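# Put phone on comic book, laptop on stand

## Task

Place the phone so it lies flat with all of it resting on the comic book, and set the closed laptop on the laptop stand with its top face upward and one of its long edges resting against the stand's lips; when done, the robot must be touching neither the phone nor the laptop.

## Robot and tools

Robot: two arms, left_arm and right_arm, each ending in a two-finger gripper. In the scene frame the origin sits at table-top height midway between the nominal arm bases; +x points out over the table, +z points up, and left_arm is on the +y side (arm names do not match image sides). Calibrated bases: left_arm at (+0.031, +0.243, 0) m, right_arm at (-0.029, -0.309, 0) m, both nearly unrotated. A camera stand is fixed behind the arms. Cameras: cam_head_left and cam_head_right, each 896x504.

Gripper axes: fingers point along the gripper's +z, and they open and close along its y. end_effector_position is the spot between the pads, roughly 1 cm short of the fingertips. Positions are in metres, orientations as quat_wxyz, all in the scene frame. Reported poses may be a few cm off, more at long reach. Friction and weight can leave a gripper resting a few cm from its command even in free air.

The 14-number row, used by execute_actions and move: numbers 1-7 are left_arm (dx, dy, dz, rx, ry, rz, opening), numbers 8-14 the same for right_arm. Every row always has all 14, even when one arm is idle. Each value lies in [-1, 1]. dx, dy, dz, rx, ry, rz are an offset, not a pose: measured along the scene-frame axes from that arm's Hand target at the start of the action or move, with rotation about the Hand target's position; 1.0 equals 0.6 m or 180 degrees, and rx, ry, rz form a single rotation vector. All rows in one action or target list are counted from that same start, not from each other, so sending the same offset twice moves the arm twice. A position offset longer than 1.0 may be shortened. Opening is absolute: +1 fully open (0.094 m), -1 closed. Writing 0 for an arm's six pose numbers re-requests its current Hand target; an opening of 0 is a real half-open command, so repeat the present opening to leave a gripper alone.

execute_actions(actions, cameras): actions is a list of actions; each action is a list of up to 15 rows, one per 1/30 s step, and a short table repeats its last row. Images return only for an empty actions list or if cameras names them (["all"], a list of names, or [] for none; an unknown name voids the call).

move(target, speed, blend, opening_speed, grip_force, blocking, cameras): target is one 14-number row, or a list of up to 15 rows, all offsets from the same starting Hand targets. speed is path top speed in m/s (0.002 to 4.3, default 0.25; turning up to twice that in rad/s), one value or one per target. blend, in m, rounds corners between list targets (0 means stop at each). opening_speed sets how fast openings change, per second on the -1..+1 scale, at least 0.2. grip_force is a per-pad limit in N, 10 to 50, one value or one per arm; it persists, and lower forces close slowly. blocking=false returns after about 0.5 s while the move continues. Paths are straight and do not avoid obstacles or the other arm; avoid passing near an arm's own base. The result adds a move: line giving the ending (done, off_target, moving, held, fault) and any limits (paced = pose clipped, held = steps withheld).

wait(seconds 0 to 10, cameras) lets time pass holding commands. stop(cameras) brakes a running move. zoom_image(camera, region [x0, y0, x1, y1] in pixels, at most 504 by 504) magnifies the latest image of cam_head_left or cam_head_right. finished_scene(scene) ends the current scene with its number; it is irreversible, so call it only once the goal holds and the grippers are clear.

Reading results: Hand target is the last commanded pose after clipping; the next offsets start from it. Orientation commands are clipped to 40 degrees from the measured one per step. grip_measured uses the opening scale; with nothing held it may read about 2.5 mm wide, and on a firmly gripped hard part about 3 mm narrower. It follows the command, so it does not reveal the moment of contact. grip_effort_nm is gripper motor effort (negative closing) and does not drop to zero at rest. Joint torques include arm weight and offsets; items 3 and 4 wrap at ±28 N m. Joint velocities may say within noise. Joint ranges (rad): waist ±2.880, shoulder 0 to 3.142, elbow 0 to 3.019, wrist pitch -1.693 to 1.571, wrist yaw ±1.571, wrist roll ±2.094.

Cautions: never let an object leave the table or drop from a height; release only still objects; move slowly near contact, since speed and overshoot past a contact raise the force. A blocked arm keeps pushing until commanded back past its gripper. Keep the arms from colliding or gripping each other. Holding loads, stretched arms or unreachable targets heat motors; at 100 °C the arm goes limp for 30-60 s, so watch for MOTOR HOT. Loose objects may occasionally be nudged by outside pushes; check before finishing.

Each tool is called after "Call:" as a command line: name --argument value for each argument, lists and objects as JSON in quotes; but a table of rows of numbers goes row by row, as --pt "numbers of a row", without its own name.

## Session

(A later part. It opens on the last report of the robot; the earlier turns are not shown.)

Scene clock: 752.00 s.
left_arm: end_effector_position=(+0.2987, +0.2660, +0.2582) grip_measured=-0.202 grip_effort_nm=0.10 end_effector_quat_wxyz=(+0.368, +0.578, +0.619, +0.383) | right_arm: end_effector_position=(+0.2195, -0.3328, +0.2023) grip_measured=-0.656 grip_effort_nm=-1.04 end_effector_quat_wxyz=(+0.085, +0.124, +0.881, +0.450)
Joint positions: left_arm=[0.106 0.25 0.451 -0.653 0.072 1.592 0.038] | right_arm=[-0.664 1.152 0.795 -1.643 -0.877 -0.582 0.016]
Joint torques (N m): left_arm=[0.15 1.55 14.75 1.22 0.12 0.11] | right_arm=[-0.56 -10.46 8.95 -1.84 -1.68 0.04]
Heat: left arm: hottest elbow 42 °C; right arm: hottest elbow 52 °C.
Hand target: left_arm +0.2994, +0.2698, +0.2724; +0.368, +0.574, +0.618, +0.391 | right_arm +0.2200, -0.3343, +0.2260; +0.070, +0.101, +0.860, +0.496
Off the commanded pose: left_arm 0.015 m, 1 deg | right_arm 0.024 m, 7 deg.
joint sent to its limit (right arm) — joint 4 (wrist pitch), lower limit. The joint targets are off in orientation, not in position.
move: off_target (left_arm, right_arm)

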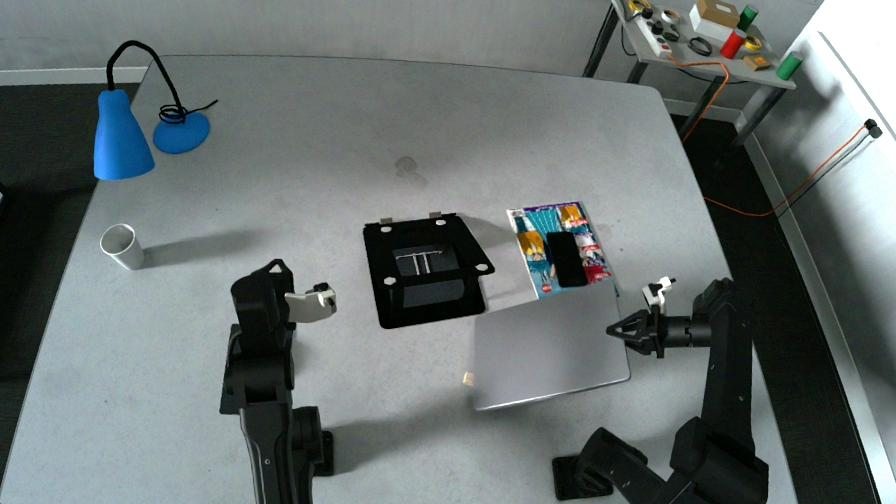

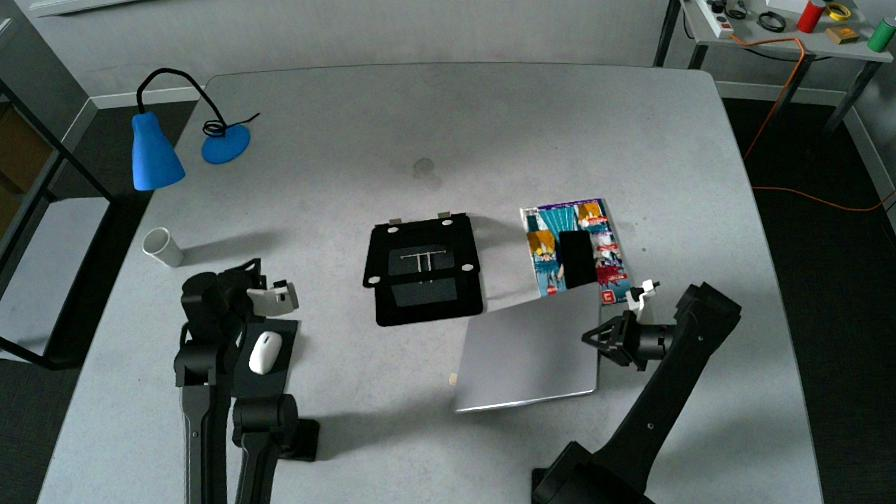

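Call:
move --pt "0 0 0 0 0 0 -0.2 0.12 0.08 0.13 0 0 0 -1" --pt "0 0 0 0 0 0 -0.2 0.15 0.09 0.16 0.1475 0.109 -0.004 -1" --speed 0.12 --blend '[0.03,0]' --cameras '["all"]'

Call:
zoom_image --camera "cam_head_left" --region '[350, 180, 650, 430]'

Call:
zoom_image --camera "cam_head_right" --region '[350, 180, 650, 430]'

Scene clock: 784.13 s.
left_arm: end_effector_position=(+0.2987, +0.2659, +0.2582) grip_measured=-0.202 grip_effort_nm=0.10 end_effector_quat_wxyz=(+0.368, +0.578, +0.619, +0.383) | right_arm: end_effector_position=(+0.2890, -0.2781, +0.2699) grip_measured=-0.644 grip_effort_nm=-1.03 end_effector_quat_wxyz=(-0.032, +0.281, +0.764, +0.580)
Joint positions: left_arm=[0.106 0.25 0.451 -0.653 0.073 1.592 0.038] | right_arm=[-0.441 1.234 0.928 -1.645 -1.213 0.003 0.017]
Joint torques (N m): left_arm=[-0.15 1.79 14.78 1.36 0.14 0.01] | right_arm=[0.44 -10.81 13.22 -1.63 -4.25 0.37]
Motor temperatures (°C): left_arm=[23 26 41 24 26 24 28] | right_arm=[26 34 50 25 44 23 28]
Heat: left arm: hottest elbow 41 °C; right arm: hottest elbow 50 °C.
Hand target: left_arm +0.2994, +0.2697, +0.2724; +0.368, +0.575, +0.618, +0.391 | right_arm +0.3100, -0.2803, +0.3220; -0.098, +0.202, +0.722, +0.654
Off the commanded pose: left_arm 0.015 m, 1 deg | right_arm 0.056 m, 15 deg.
joint sent to its limit (right arm) — joint 4 (wrist pitch), lower limit. The joint targets are off in position and orientation.
move: off_target (left_arm, right_arm)

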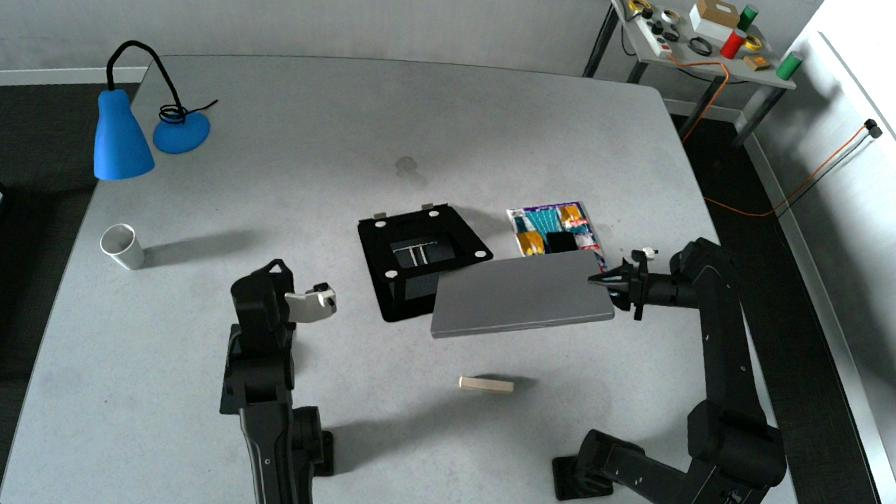

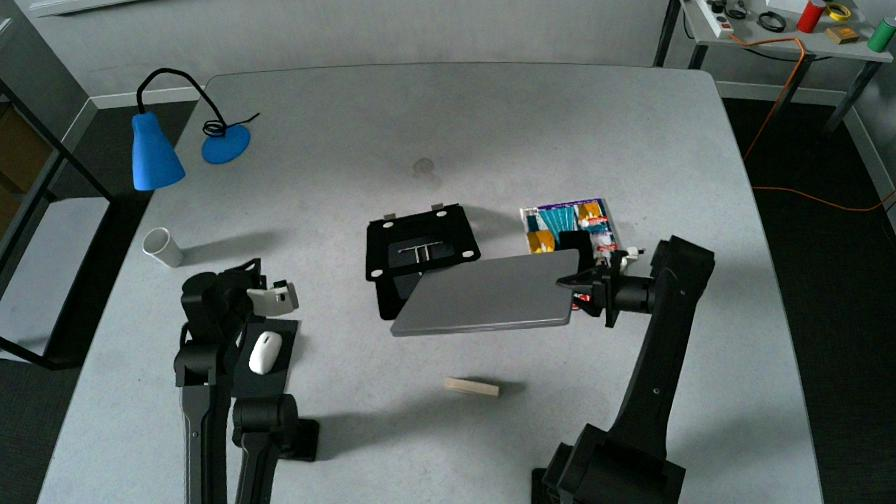

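Scaled by 1.680.

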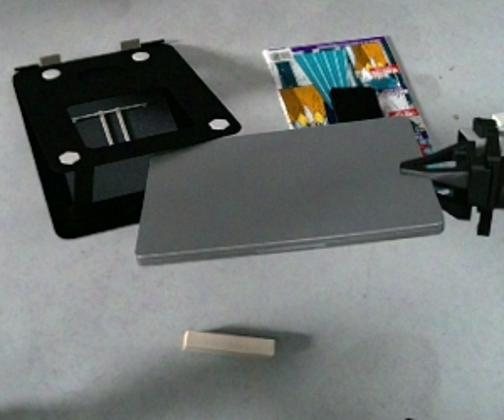

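Scaled by 1.680.

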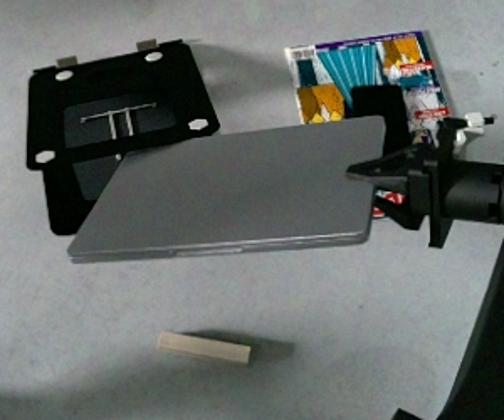

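Call:
move --pt "0 0 0 0 0 0 -0.2 0.3 0.22 0.03 0.045 0.0 0.045 -1" --speed 0.12 --cameras '["all"]'

Call:
zoom_image --camera "cam_head_left" --region '[330, 150, 630, 350]'

Call:
zoom_image --camera "cam_head_right" --region '[330, 150, 630, 350]'

Scene clock: 812.53 s.
left_arm: end_effector_position=(+0.2987, +0.2659, +0.2582) grip_measured=-0.202 grip_effort_nm=0.10 end_effector_quat_wxyz=(+0.368, +0.578, +0.619, +0.383) | right_arm: end_effector_position=(+0.4609, -0.1561, +0.2568) grip_measured=-0.643 grip_effort_nm=-1.04 end_effector_quat_wxyz=(-0.179, +0.192, +0.711, +0.652)
Joint positions: left_arm=[0.106 0.25 0.451 -0.653 0.073 1.592 0.038] | right_arm=[-0.045 1.794 1.398 -1.645 -1.475 0.06 0.017]
Joint torques (N m): left_arm=[0.32 1.9 14.61 1.39 0.13 0.08] | right_arm=[1.26 -23.71 15.75 -1.72 -3.68 0.4]
Motor temperatures (°C): left_arm=[23 25 41 24 26 24 28] | right_arm=[26 33 51 25 72 23 29]
Heat: left arm: hottest elbow 41 °C; right arm: hottest wrist yaw 72 °C.
Hand target: left_arm +0.2994, +0.2697, +0.2724; +0.368, +0.575, +0.618, +0.391 | right_arm +0.4900, -0.1484, +0.3401; -0.158, +0.143, +0.687, +0.695
Off the commanded pose: left_arm 0.015 m, 1 deg | right_arm 0.089 m, 8 deg.
joint sent to its limit (right arm) — joint 4 (wrist pitch), lower limit. The joint targets are off in position and orientation.
move: off_target (left_arm, right_arm)

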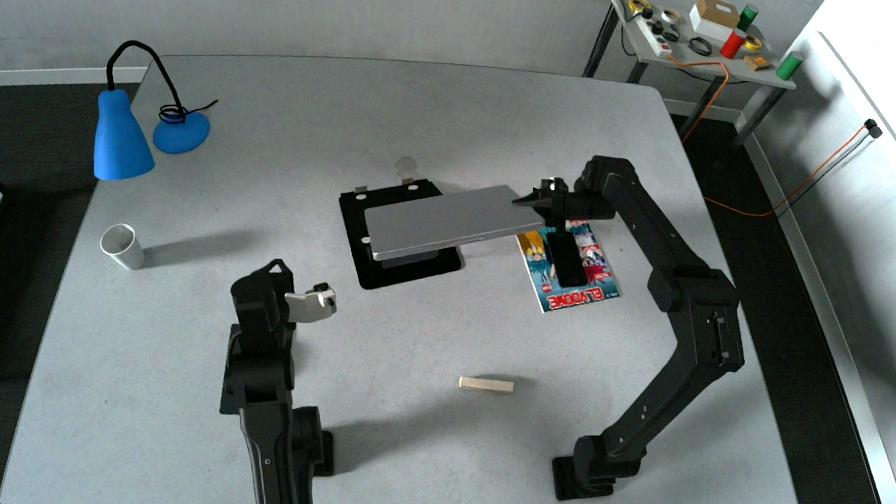

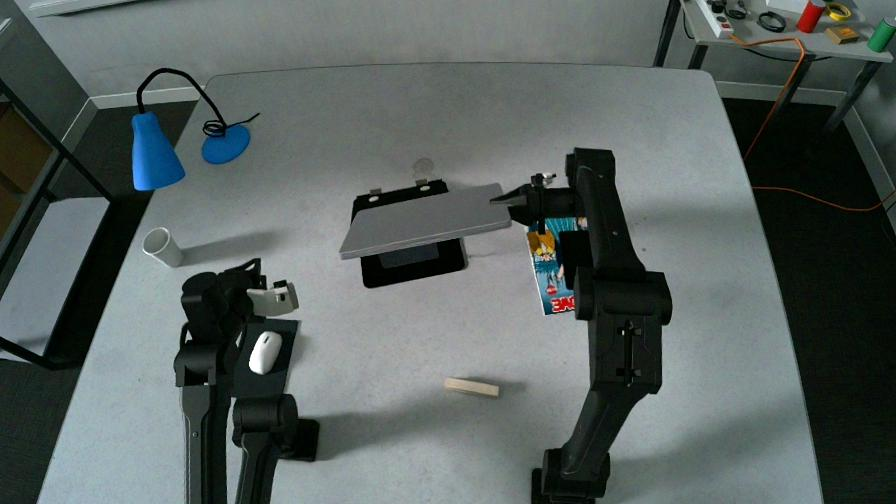

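Scaled by 1.680.

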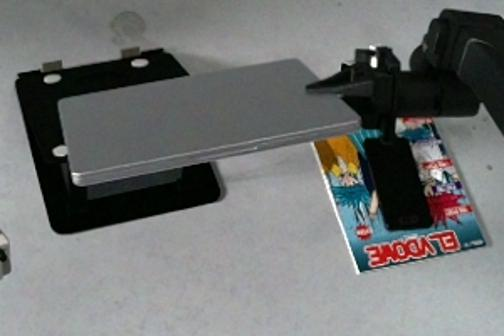

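Scaled by 1.680.

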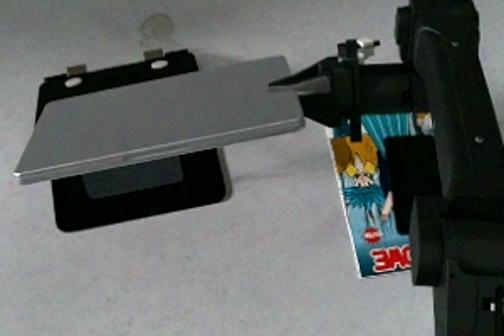

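Call:
move --pt "0 0 0 0 0 0 -0.2 0.16 0.20 0.09 0.01 0.0 0.0 -1" --speed 0.2 --cameras '["all"]'

Call:
zoom_image --camera "cam_head_left" --region '[330, 130, 630, 330]'

Scene clock: 830.80 s.
left_arm: end_effector_position=(+0.2987, +0.2659, +0.2582) grip_measured=-0.202 grip_effort_nm=0.10 end_effector_quat_wxyz=(+0.368, +0.578, +0.619, +0.383) | right_arm: end_effector_position=(+0.6052, -0.0310, +0.2516) grip_measured=-0.645 grip_effort_nm=-1.03 end_effector_quat_wxyz=(-0.237, +0.257, +0.673, +0.652)
Joint positions: left_arm=[0.106 0.25 0.451 -0.653 0.073 1.592 0.038] | right_arm=[0.16 1.966 1.475 0.285 -1.385 2.082 0.017]
Joint velocities: left_arm=[within noise] | right_arm=[0.015 -0.005 -0.002 0.037 -0.271 0.022 0]
Joint torques (N m): left_arm=[-0.09 0.79 14.56 1.54 0.14 0.04] | right_arm=[2.02 -36.25 12.18 3.92 -1 0.11]
Motor temperatures (°C): left_arm=[23 25 41 24 26 24 28] | right_arm=[26 36 53 25 72 23 29]
Heat: left arm: hottest elbow 41 °C; right arm: hottest wrist yaw 72 °C.
Hand target: left_arm +0.2994, +0.2697, +0.2724; +0.368, +0.575, +0.618, +0.391 | right_arm +0.5859, -0.0283, +0.3940; -0.160, +0.140, +0.676, +0.706
Off the commanded pose: left_arm 0.015 m, 1 deg | right_arm 0.144 m, 17 deg.
joint sent to its limit (right arm) — joint 6 (wrist roll), upper limit.
move: moving (right_arm; no rest 5 s after the path's end), off_target (left_arm)

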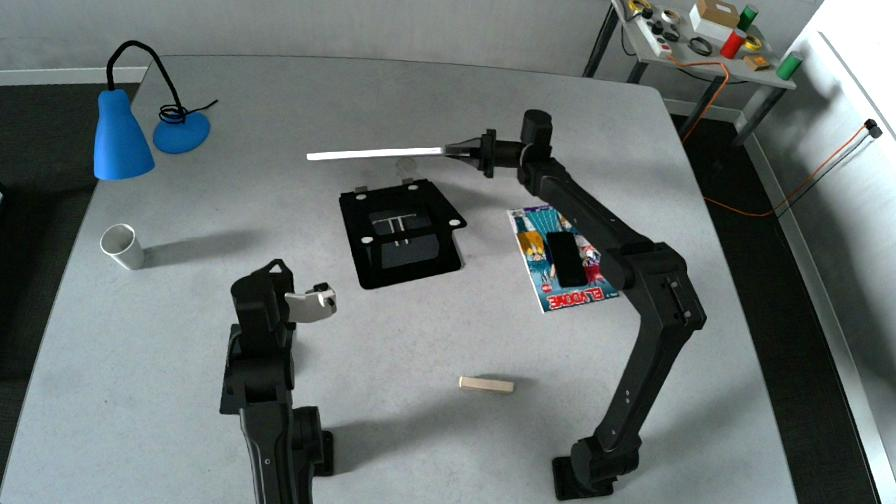

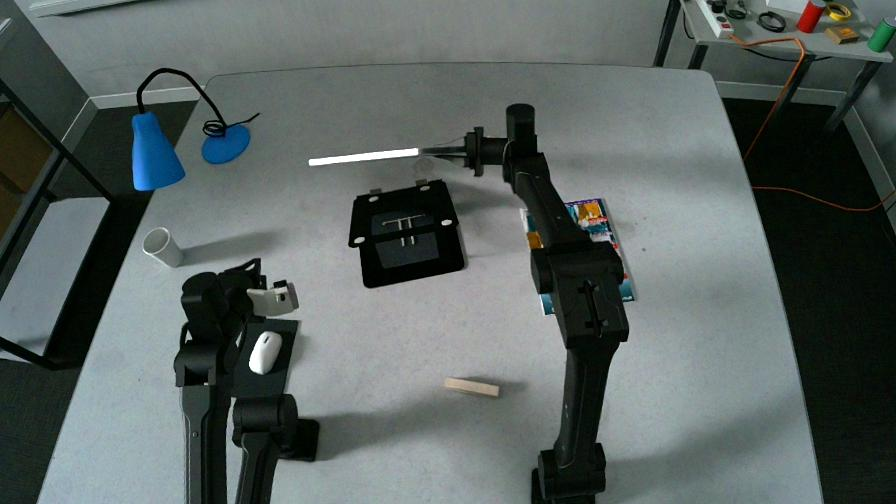

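Scaled by 1.680.

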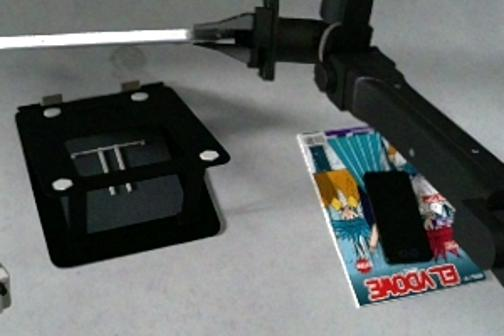

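Call:
move --pt "0 0 0 0 0 0 -0.2 -0.25 -0.3 0.0 -0.14 -0.09 -0.04 -1" --pt "0.193 -0.38 -0.12 0 0 0.044 0.2 -0.427 -0.42 -0.2 -0.193 -0.1186 -0.05 -1" --speed 0.18 --blend '[0.04,0]' --cameras '["all"]'

Call:
zoom_image --camera "cam_head_left" --region '[330, 150, 630, 350]'

Scene clock: 846.77 s.
left_arm: end_effector_position=(+0.3962, +0.0627, +0.1706) grip_measured=+0.197 grip_effort_nm=0.13 end_effector_quat_wxyz=(+0.306, +0.552, +0.653, +0.420) | right_arm: end_effector_position=(+0.3389, -0.2766, +0.2643) grip_measured=-0.659 grip_effort_nm=-1.04 end_effector_quat_wxyz=(+0.045, +0.137, +0.845, +0.514)
Joint positions: left_arm=[-0.815 1.147 0.595 -0.234 -0.862 0.993 0.056] | right_arm=[-0.343 1.317 1.064 -1.486 -1.077 -0.117 0.016]
Joint torques (N m): left_arm=[-2.32 -7.12 16.57 2.18 -0.41 -0.12] | right_arm=[-0.21 -14.39 8.23 -0.91 0.62 -0.61]
Motor temperatures (°C): left_arm=[23 25 41 24 26 24 28] | right_arm=[26 38 54 25 57 24 29]
Heat: left arm: hottest elbow 41 °C; right arm: hottest wrist yaw 57 °C.
Hand target: left_arm +0.4153, +0.0417, +0.2004; +0.340, +0.531, +0.656, +0.415 | right_arm +0.3298, -0.2803, +0.2740; +0.069, +0.102, +0.859, +0.497
Off the commanded pose: left_arm 0.041 m, 5 deg | right_arm 0.014 m, 6 deg.
move: off_target (left_arm, right_arm); target 2's new opening was sent with left_arm's hand 0.043 m and 5 deg from that target

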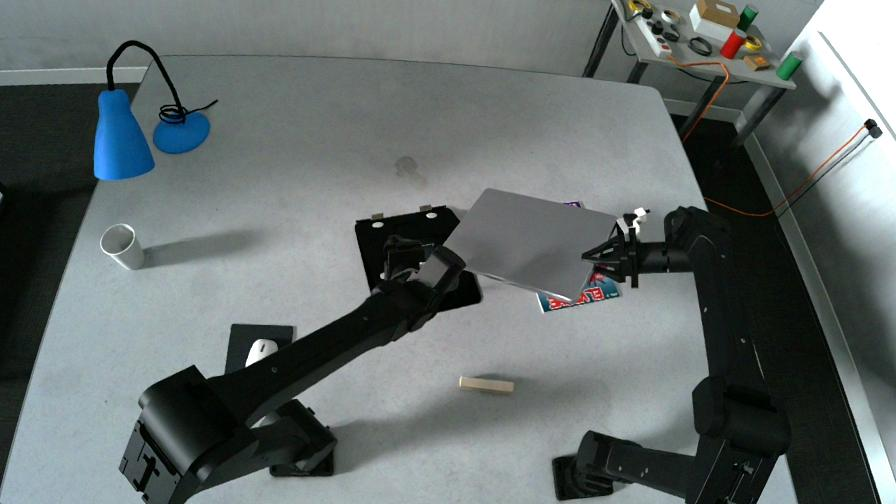

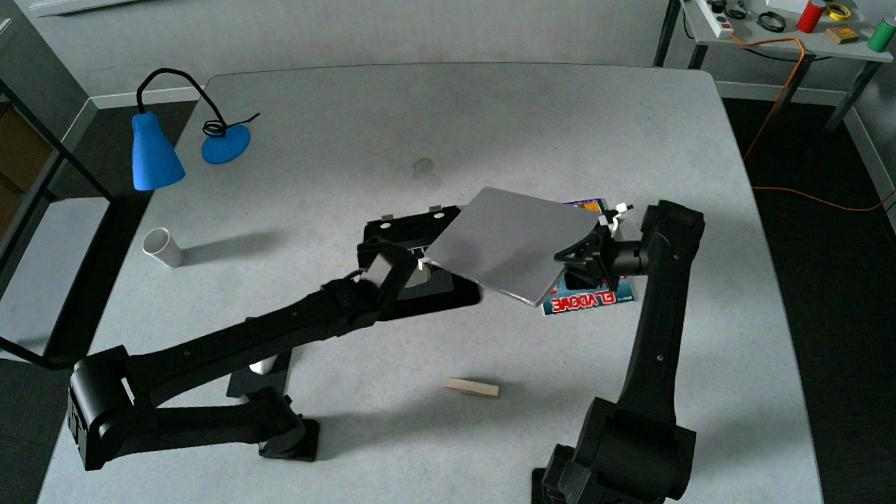

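Scaled by 1.680.

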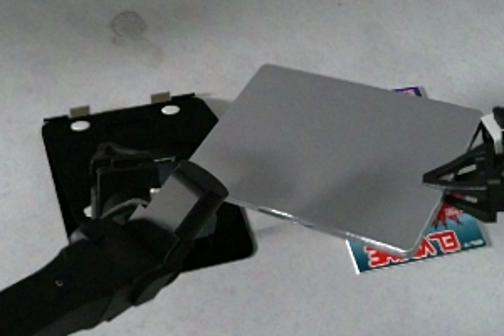

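Call:
execute_actions --actions '[]'

Call:
zoom_image --camera "cam_head_left" --region '[300, 120, 700, 420]'

Call:
zoom_image --camera "cam_head_right" --region '[250, 120, 650, 420]'

Scene clock: 868.57 s.
left_arm: end_effector_position=(+0.3962, +0.0627, +0.1704) grip_measured=+0.198 grip_effort_nm=0.13 end_effector_quat_wxyz=(+0.305, +0.552, +0.653, +0.420) | right_arm: end_effector_position=(+0.3389, -0.2766, +0.2643) grip_measured=-0.659 grip_effort_nm=-1.03 end_effector_quat_wxyz=(+0.045, +0.137, +0.845, +0.514)
Joint positions: left_arm=[-0.815 1.148 0.595 -0.234 -0.862 0.993 0.056] | right_arm=[-0.343 1.317 1.064 -1.486 -1.077 -0.117 0.016]
Joint velocities: within noise
Joint torques (N m): left_arm=[-1.38 -7.47 16.43 2.25 -0.46 -0.14] | right_arm=[-0.09 -14.51 8.21 -0.91 0.63 -0.59]
Motor temperatures (°C): left_arm=[23 25 46 24 27 24 27] | right_arm=[26 37 51 25 49 24 29]
Heat: left arm: hottest elbow 46 °C; right arm: hottest elbow 51 °C.
Hand target: left_arm +0.4153, +0.0417, +0.2004; +0.340, +0.531, +0.656, +0.415 | right_arm +0.3298, -0.2803, +0.2740; +0.069, +0.102, +0.859, +0.497
Tool commands: left_gripper/opening=+0.2 right_gripper/opening=-1.0
Off the commanded pose: left_arm 0.041 m, 5 deg | right_arm 0.014 m, 6 deg.

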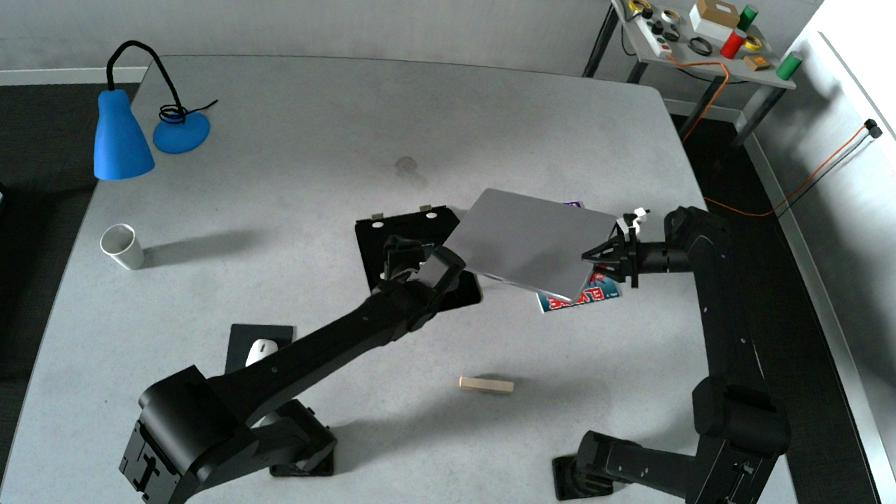

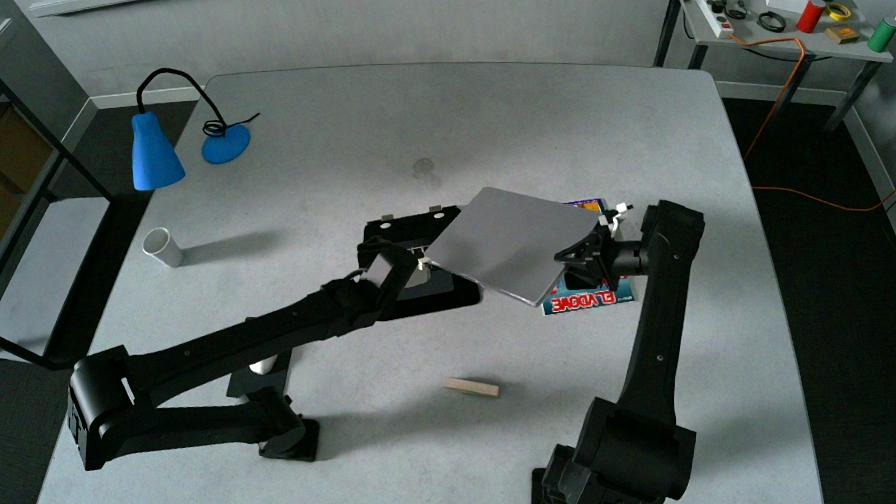

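Scaled by 1.260.

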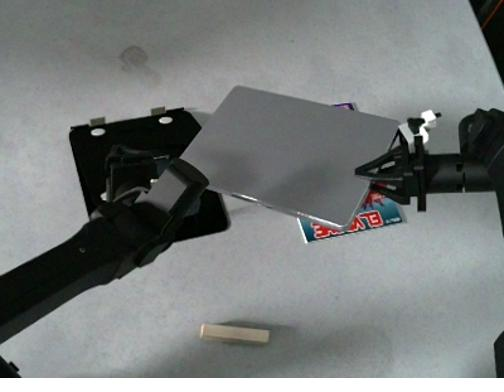

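Scaled by 1.260.

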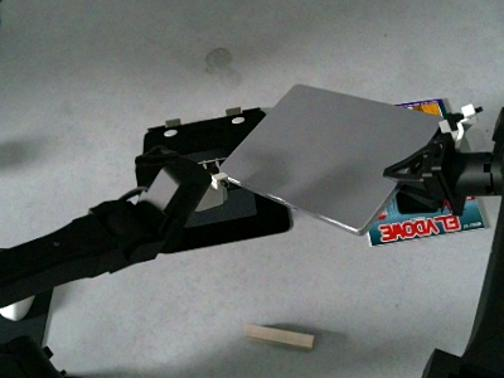

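Call:
move --pt "-0.159 0.097 0.166 0 0 0 0.9 0 0 0 0 0 0 -1" --pt "-0.359 -0.02 0.14 -0.1755 -0.131 -0.185 0.9 0 0 0 0 0 0 -1" --pt "-0.342 -0.203 0.041 -0.1755 -0.131 -0.185 0.9 0 0 0 0 0 0 -1" --speed 0.2 --blend '[0.04,0.04,0]' --cameras '["all"]'

Scene clock: 911.40 s.
left_arm: end_effector_position=(+0.2093, -0.0636, +0.2042) grip_measured=+0.898 grip_effort_nm=0.13 end_effector_quat_wxyz=(+0.679, +0.507, +0.484, +0.220) | right_arm: end_effector_position=(+0.3387, -0.2766, +0.2642) grip_measured=-0.659 grip_effort_nm=-1.04 end_effector_quat_wxyz=(+0.045, +0.137, +0.845, +0.514)
Joint positions: left_arm=[-1.484 1.116 0.206 0.94 -0.959 1.147 0.089] | right_arm=[-0.343 1.317 1.064 -1.488 -1.077 -0.119 0.016]
Joint torques (N m): left_arm=[-2.02 -4.54 12.31 2.41 -0.1 0.03] | right_arm=[-0.26 -14.51 8.2 -0.9 0.62 -0.58]
Motor temperatures (°C): left_arm=[23 25 47 24 27 24 27] | right_arm=[26 35 48 25 44 25 29]
Heat: left arm: hottest elbow 47 °C; right arm: hottest elbow 48 °C.
Hand target: left_arm +0.2100, -0.0800, +0.2249; +0.695, +0.489, +0.484, +0.209 | right_arm +0.3297, -0.2803, +0.2740; +0.069, +0.102, +0.859, +0.497
Off the commanded pose: left_arm 0.027 m, 3 deg | right_arm 0.014 m, 6 deg.
move: off_target (left_arm, right_arm)

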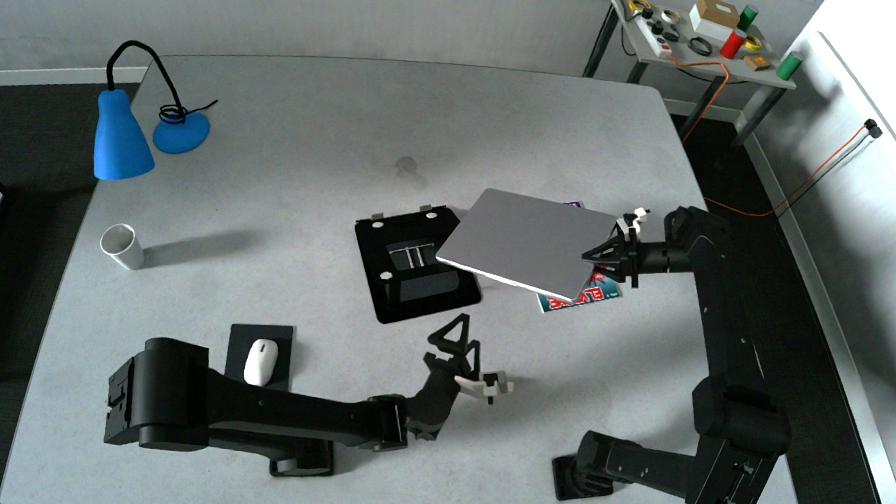

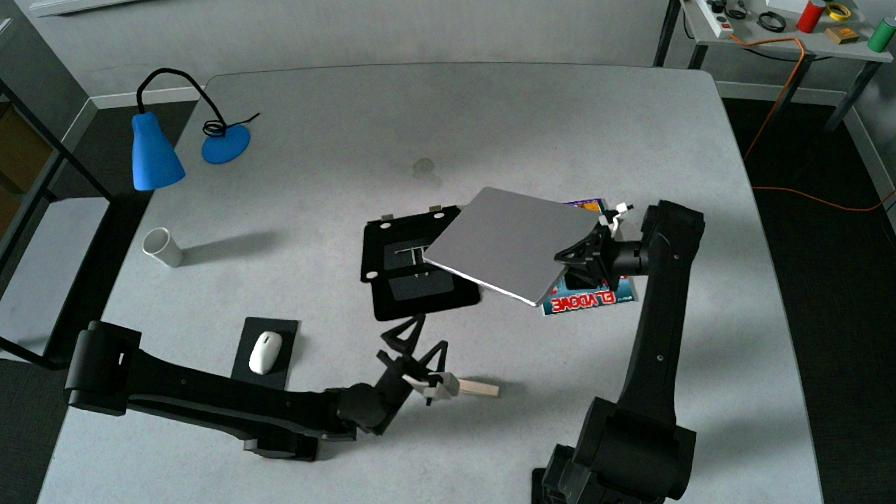

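Call:
move --target '[0.102,-0.082,-0.007,0,0,0,0.9,0,0,0,0,0,0,-1]' --speed 0.12 --cameras '["all"]'

Call:
zoom_image --camera "cam_head_left" --region '[380, 170, 680, 395]'

Call:
zoom_image --camera "cam_head_right" --region '[340, 170, 640, 395]'

Scene clock: 924.47 s.
left_arm: end_effector_position=(+0.2603, -0.1143, +0.1985) grip_measured=+0.898 grip_effort_nm=0.13 end_effector_quat_wxyz=(+0.675, +0.517, +0.479, +0.218) | right_arm: end_effector_position=(+0.3387, -0.2766, +0.2642) grip_measured=-0.659 grip_effort_nm=-1.04 end_effector_quat_wxyz=(+0.045, +0.137, +0.845, +0.514)
Joint positions: left_arm=[-1.319 1.327 0.346 0.992 -0.779 1.144 0.089] | right_arm=[-0.343 1.317 1.064 -1.488 -1.077 -0.119 0.016]
Joint torques (N m): left_arm=[-0.15 -7.41 12.57 2.5 0.1 -0.16] | right_arm=[-0.21 -14.51 8.21 -0.88 0.62 -0.58]
Heat: left arm: hottest elbow 44 °C; right arm: hottest elbow 47 °C.
Hand target: left_arm +0.2712, -0.1293, +0.2207; +0.695, +0.489, +0.484, +0.209 | right_arm +0.3297, -0.2803, +0.2740; +0.069, +0.102, +0.859, +0.497
Off the commanded pose: left_arm 0.029 m, 4 deg | right_arm 0.014 m, 5 deg.
move: off_target (left_arm, right_arm)

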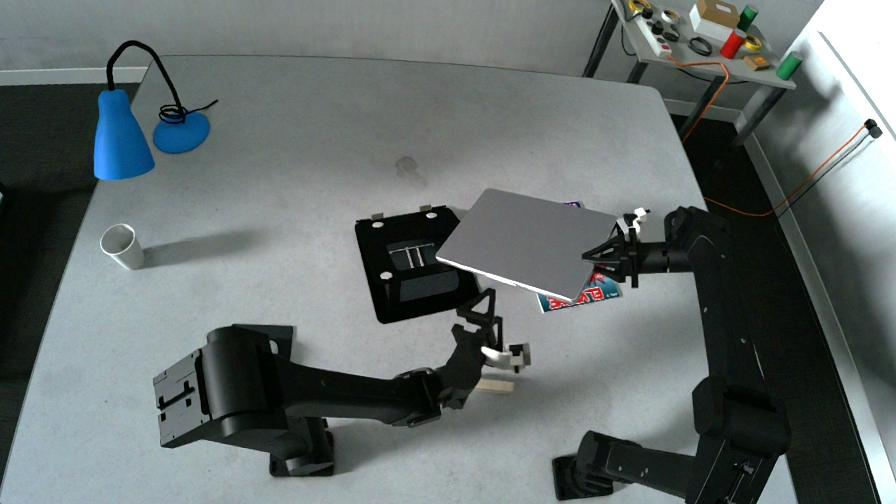

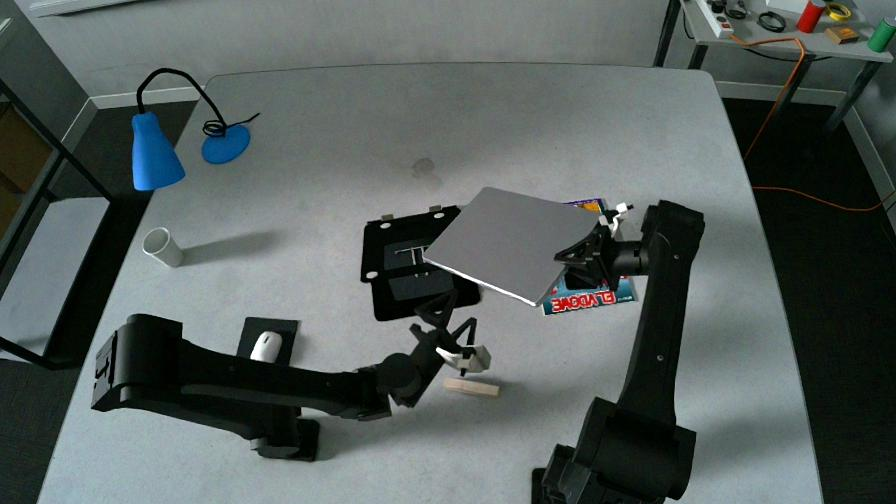

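Scaled by 1.680.

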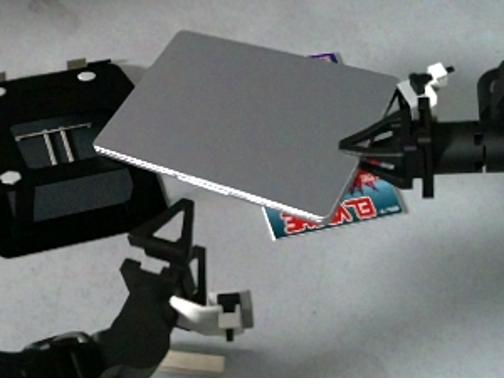

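Scaled by 1.680.

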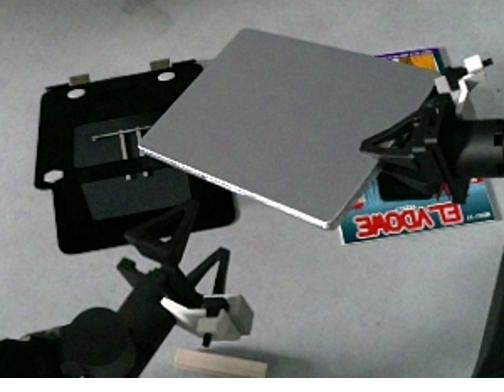

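Call:
move --target '[0.085,-0.046,0.012,0,0,0,0.9,0,0,0,0,0,0,-1]' --speed 0.08 --cameras '["all"]'

Call:
zoom_image --camera "cam_head_left" --region '[380, 170, 680, 395]'

Call:
zoom_image --camera "cam_head_right" --region '[340, 170, 640, 395]'

Scene clock: 934.87 s.
left_arm: end_effector_position=(+0.3092, -0.1431, +0.2109) grip_measured=+0.898 grip_effort_nm=0.13 end_effector_quat_wxyz=(+0.684, +0.506, +0.481, +0.213) | right_arm: end_effector_position=(+0.3387, -0.2766, +0.2642) grip_measured=-0.659 grip_effort_nm=-1.04 end_effector_quat_wxyz=(+0.045, +0.137, +0.845, +0.514)
Joint positions: left_arm=[-1.2 1.416 0.465 0.984 -0.661 1.133 0.089] | right_arm=[-0.343 1.317 1.064 -1.488 -1.077 -0.119 0.016]
Joint torques (N m): left_arm=[-0.26 -8.35 12.88 1.4 0.05 -0.18] | right_arm=[-0.15 -14.51 8.21 -0.9 0.61 -0.58]
Heat: left arm: hottest elbow 43 °C; right arm: hottest elbow 46 °C.
Hand target: left_arm +0.3222, -0.1568, +0.2278; +0.695, +0.489, +0.484, +0.209 | right_arm +0.3297, -0.2803, +0.2740; +0.069, +0.102, +0.859, +0.497
Off the commanded pose: left_arm 0.025 m, 2 deg | right_arm 0.014 m, 5 deg.
move: off_target (left_arm, right_arm)

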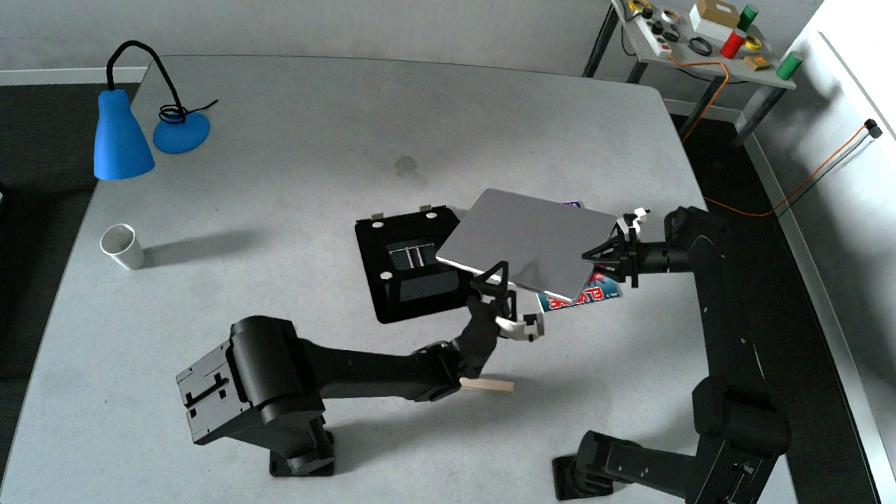

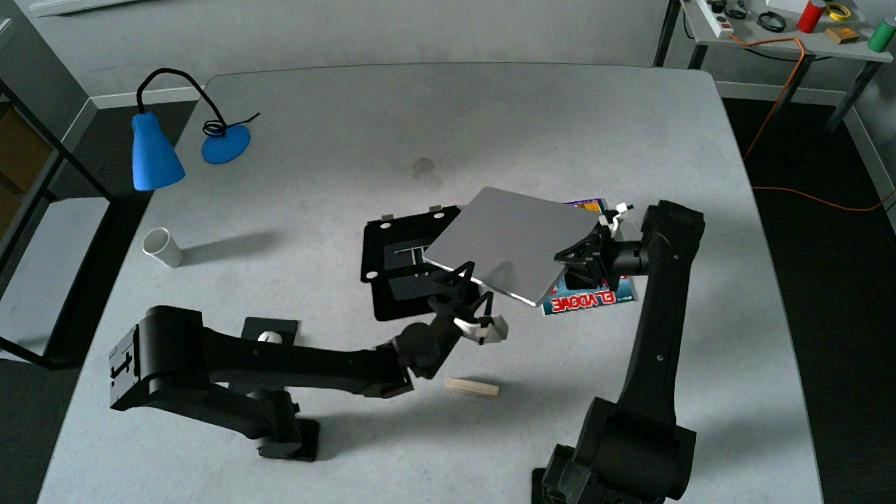

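Scaled by 1.680.

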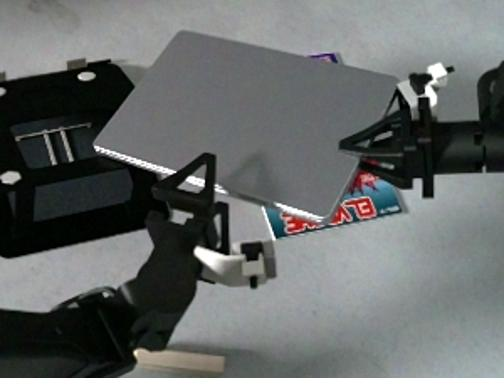

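Scaled by 1.680.

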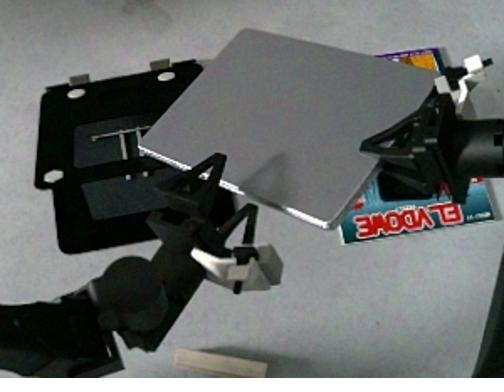

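Call:
move --target '[0.052,-0.028,-0.005,0,0,0,0.9,0,0,0,0,0,0,-1]' --speed 0.06 --cameras '["all"]'

Call:
zoom_image --camera "cam_head_left" --region '[420, 200, 620, 350]'

Call:
zoom_image --camera "cam_head_right" --region '[400, 200, 600, 350]'

Scene clock: 939.80 s.
left_arm: end_effector_position=(+0.3393, -0.1606, +0.2083) grip_measured=+0.898 grip_effort_nm=0.13 end_effector_quat_wxyz=(+0.684, +0.506, +0.481, +0.212) | right_arm: end_effector_position=(+0.3387, -0.2766, +0.2642) grip_measured=-0.659 grip_effort_nm=-1.04 end_effector_quat_wxyz=(+0.045, +0.137, +0.845, +0.514)
Joint positions: left_arm=[-1.141 1.492 0.539 0.984 -0.603 1.128 0.089] | right_arm=[-0.343 1.317 1.064 -1.488 -1.077 -0.119 0.016]
Joint torques (N m): left_arm=[0.21 -10.17 12.77 1.32 0.08 -0.1] | right_arm=[-0.15 -14.51 8.21 -0.88 0.62 -0.59]
Heat: left arm: hottest elbow 43 °C; right arm: hottest elbow 46 °C.
Hand target: left_arm +0.3535, -0.1736, +0.2251; +0.695, +0.489, +0.484, +0.209 | right_arm +0.3297, -0.2803, +0.2740; +0.069, +0.102, +0.859, +0.497
Off the commanded pose: left_arm 0.025 m, 2 deg | right_arm 0.014 m, 5 deg.
move: off_target (left_arm, right_arm)

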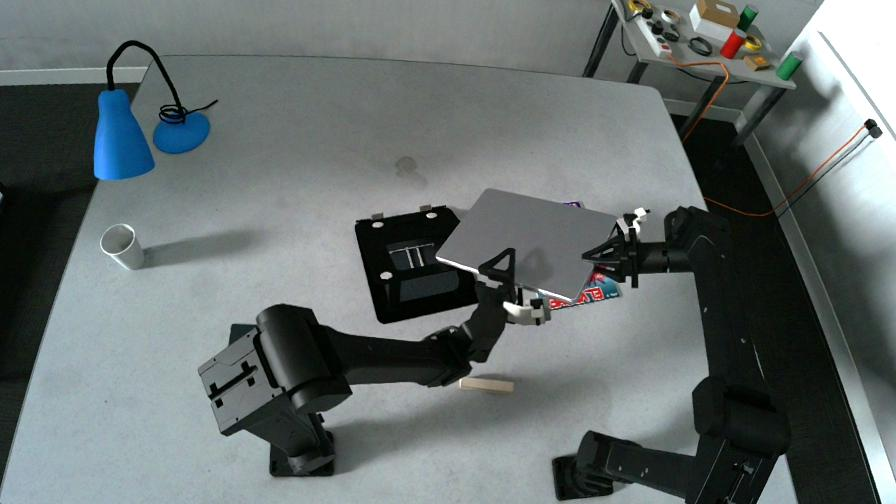

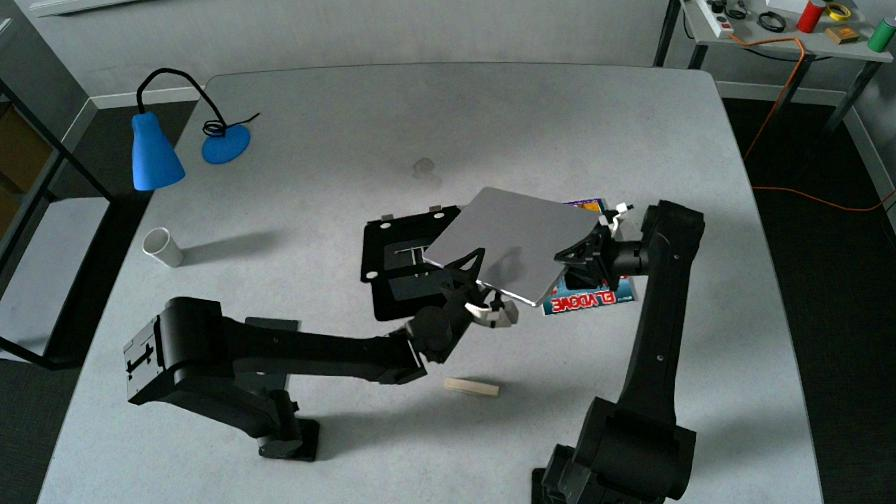

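Scaled by 2.520.

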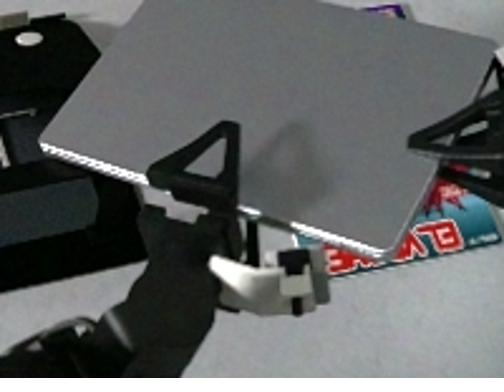

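Scaled by 2.520.

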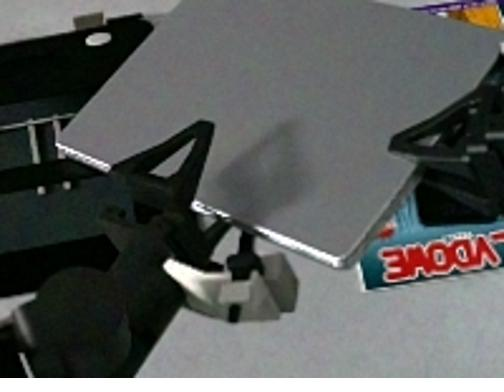

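Call:
move --target '[0,0,0,0,0,0,-0.5,0,0,0,0,0,0,-1]' --grip_force '[20,50]' --opening_speed 0.3 --cameras '["all"]'

Call:
zoom_image --camera "cam_head_left" --region '[420, 200, 620, 350]'

Call:
zoom_image --camera "cam_head_right" --region '[400, 200, 600, 350]'

Scene clock: 948.90 s.
left_arm: end_effector_position=(+0.3393, -0.1606, +0.2083) grip_measured=-0.498 grip_effort_nm=-0.08 end_effector_quat_wxyz=(+0.684, +0.506, +0.482, +0.212) | right_arm: end_effector_position=(+0.3387, -0.2766, +0.2642) grip_measured=-0.659 grip_effort_nm=-1.04 end_effector_quat_wxyz=(+0.045, +0.137, +0.845, +0.514)
Joint positions: left_arm=[-1.141 1.492 0.539 0.984 -0.603 1.127 0.024] | right_arm=[-0.343 1.317 1.064 -1.488 -1.077 -0.119 0.016]
Joint torques (N m): left_arm=[-0.73 -10.4 12.85 1.51 0.05 -0.16] | right_arm=[-0.09 -14.51 8.18 -0.9 0.63 -0.59]
Heat: left arm: hottest elbow 43 °C; right arm: hottest elbow 46 °C.
Hand target: left_arm +0.3535, -0.1735, +0.2250; +0.695, +0.489, +0.485, +0.209 | right_arm +0.3297, -0.2803, +0.2740; +0.069, +0.102, +0.859, +0.497
Off the commanded pose: left_arm 0.026 m, 2 deg | right_arm 0.014 m, 5 deg.
grip_force (N): 20, 50
move: off_target (left_arm, right_arm)

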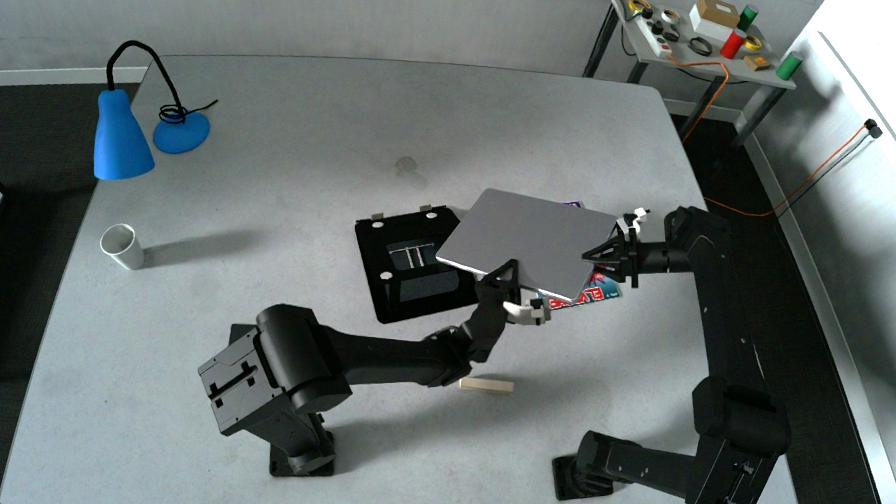

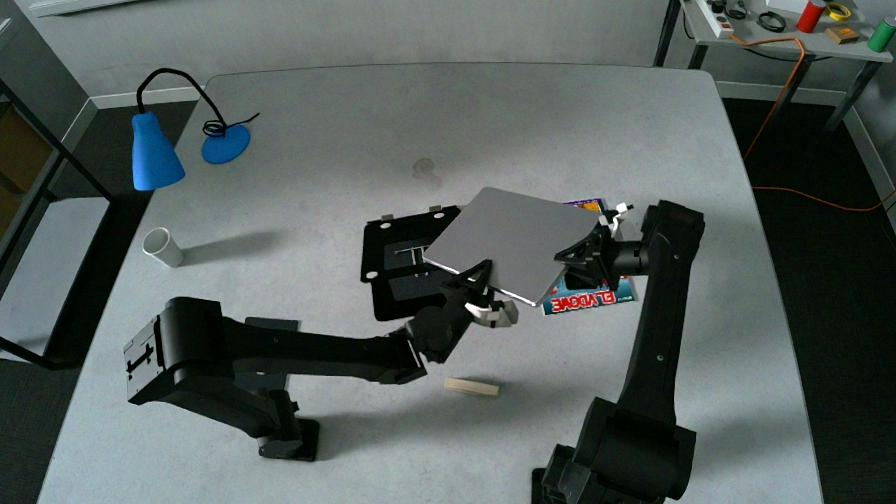

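Scaled by 2.520.

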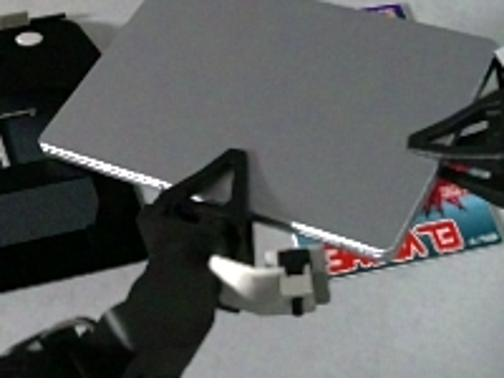

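Scaled by 2.520.

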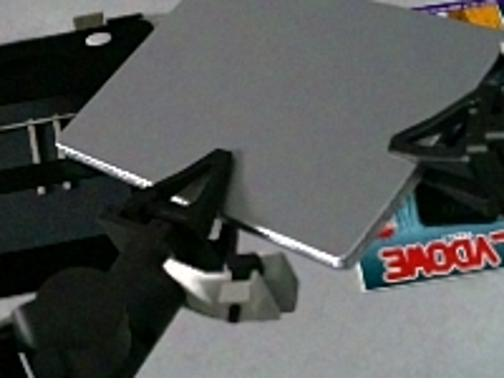

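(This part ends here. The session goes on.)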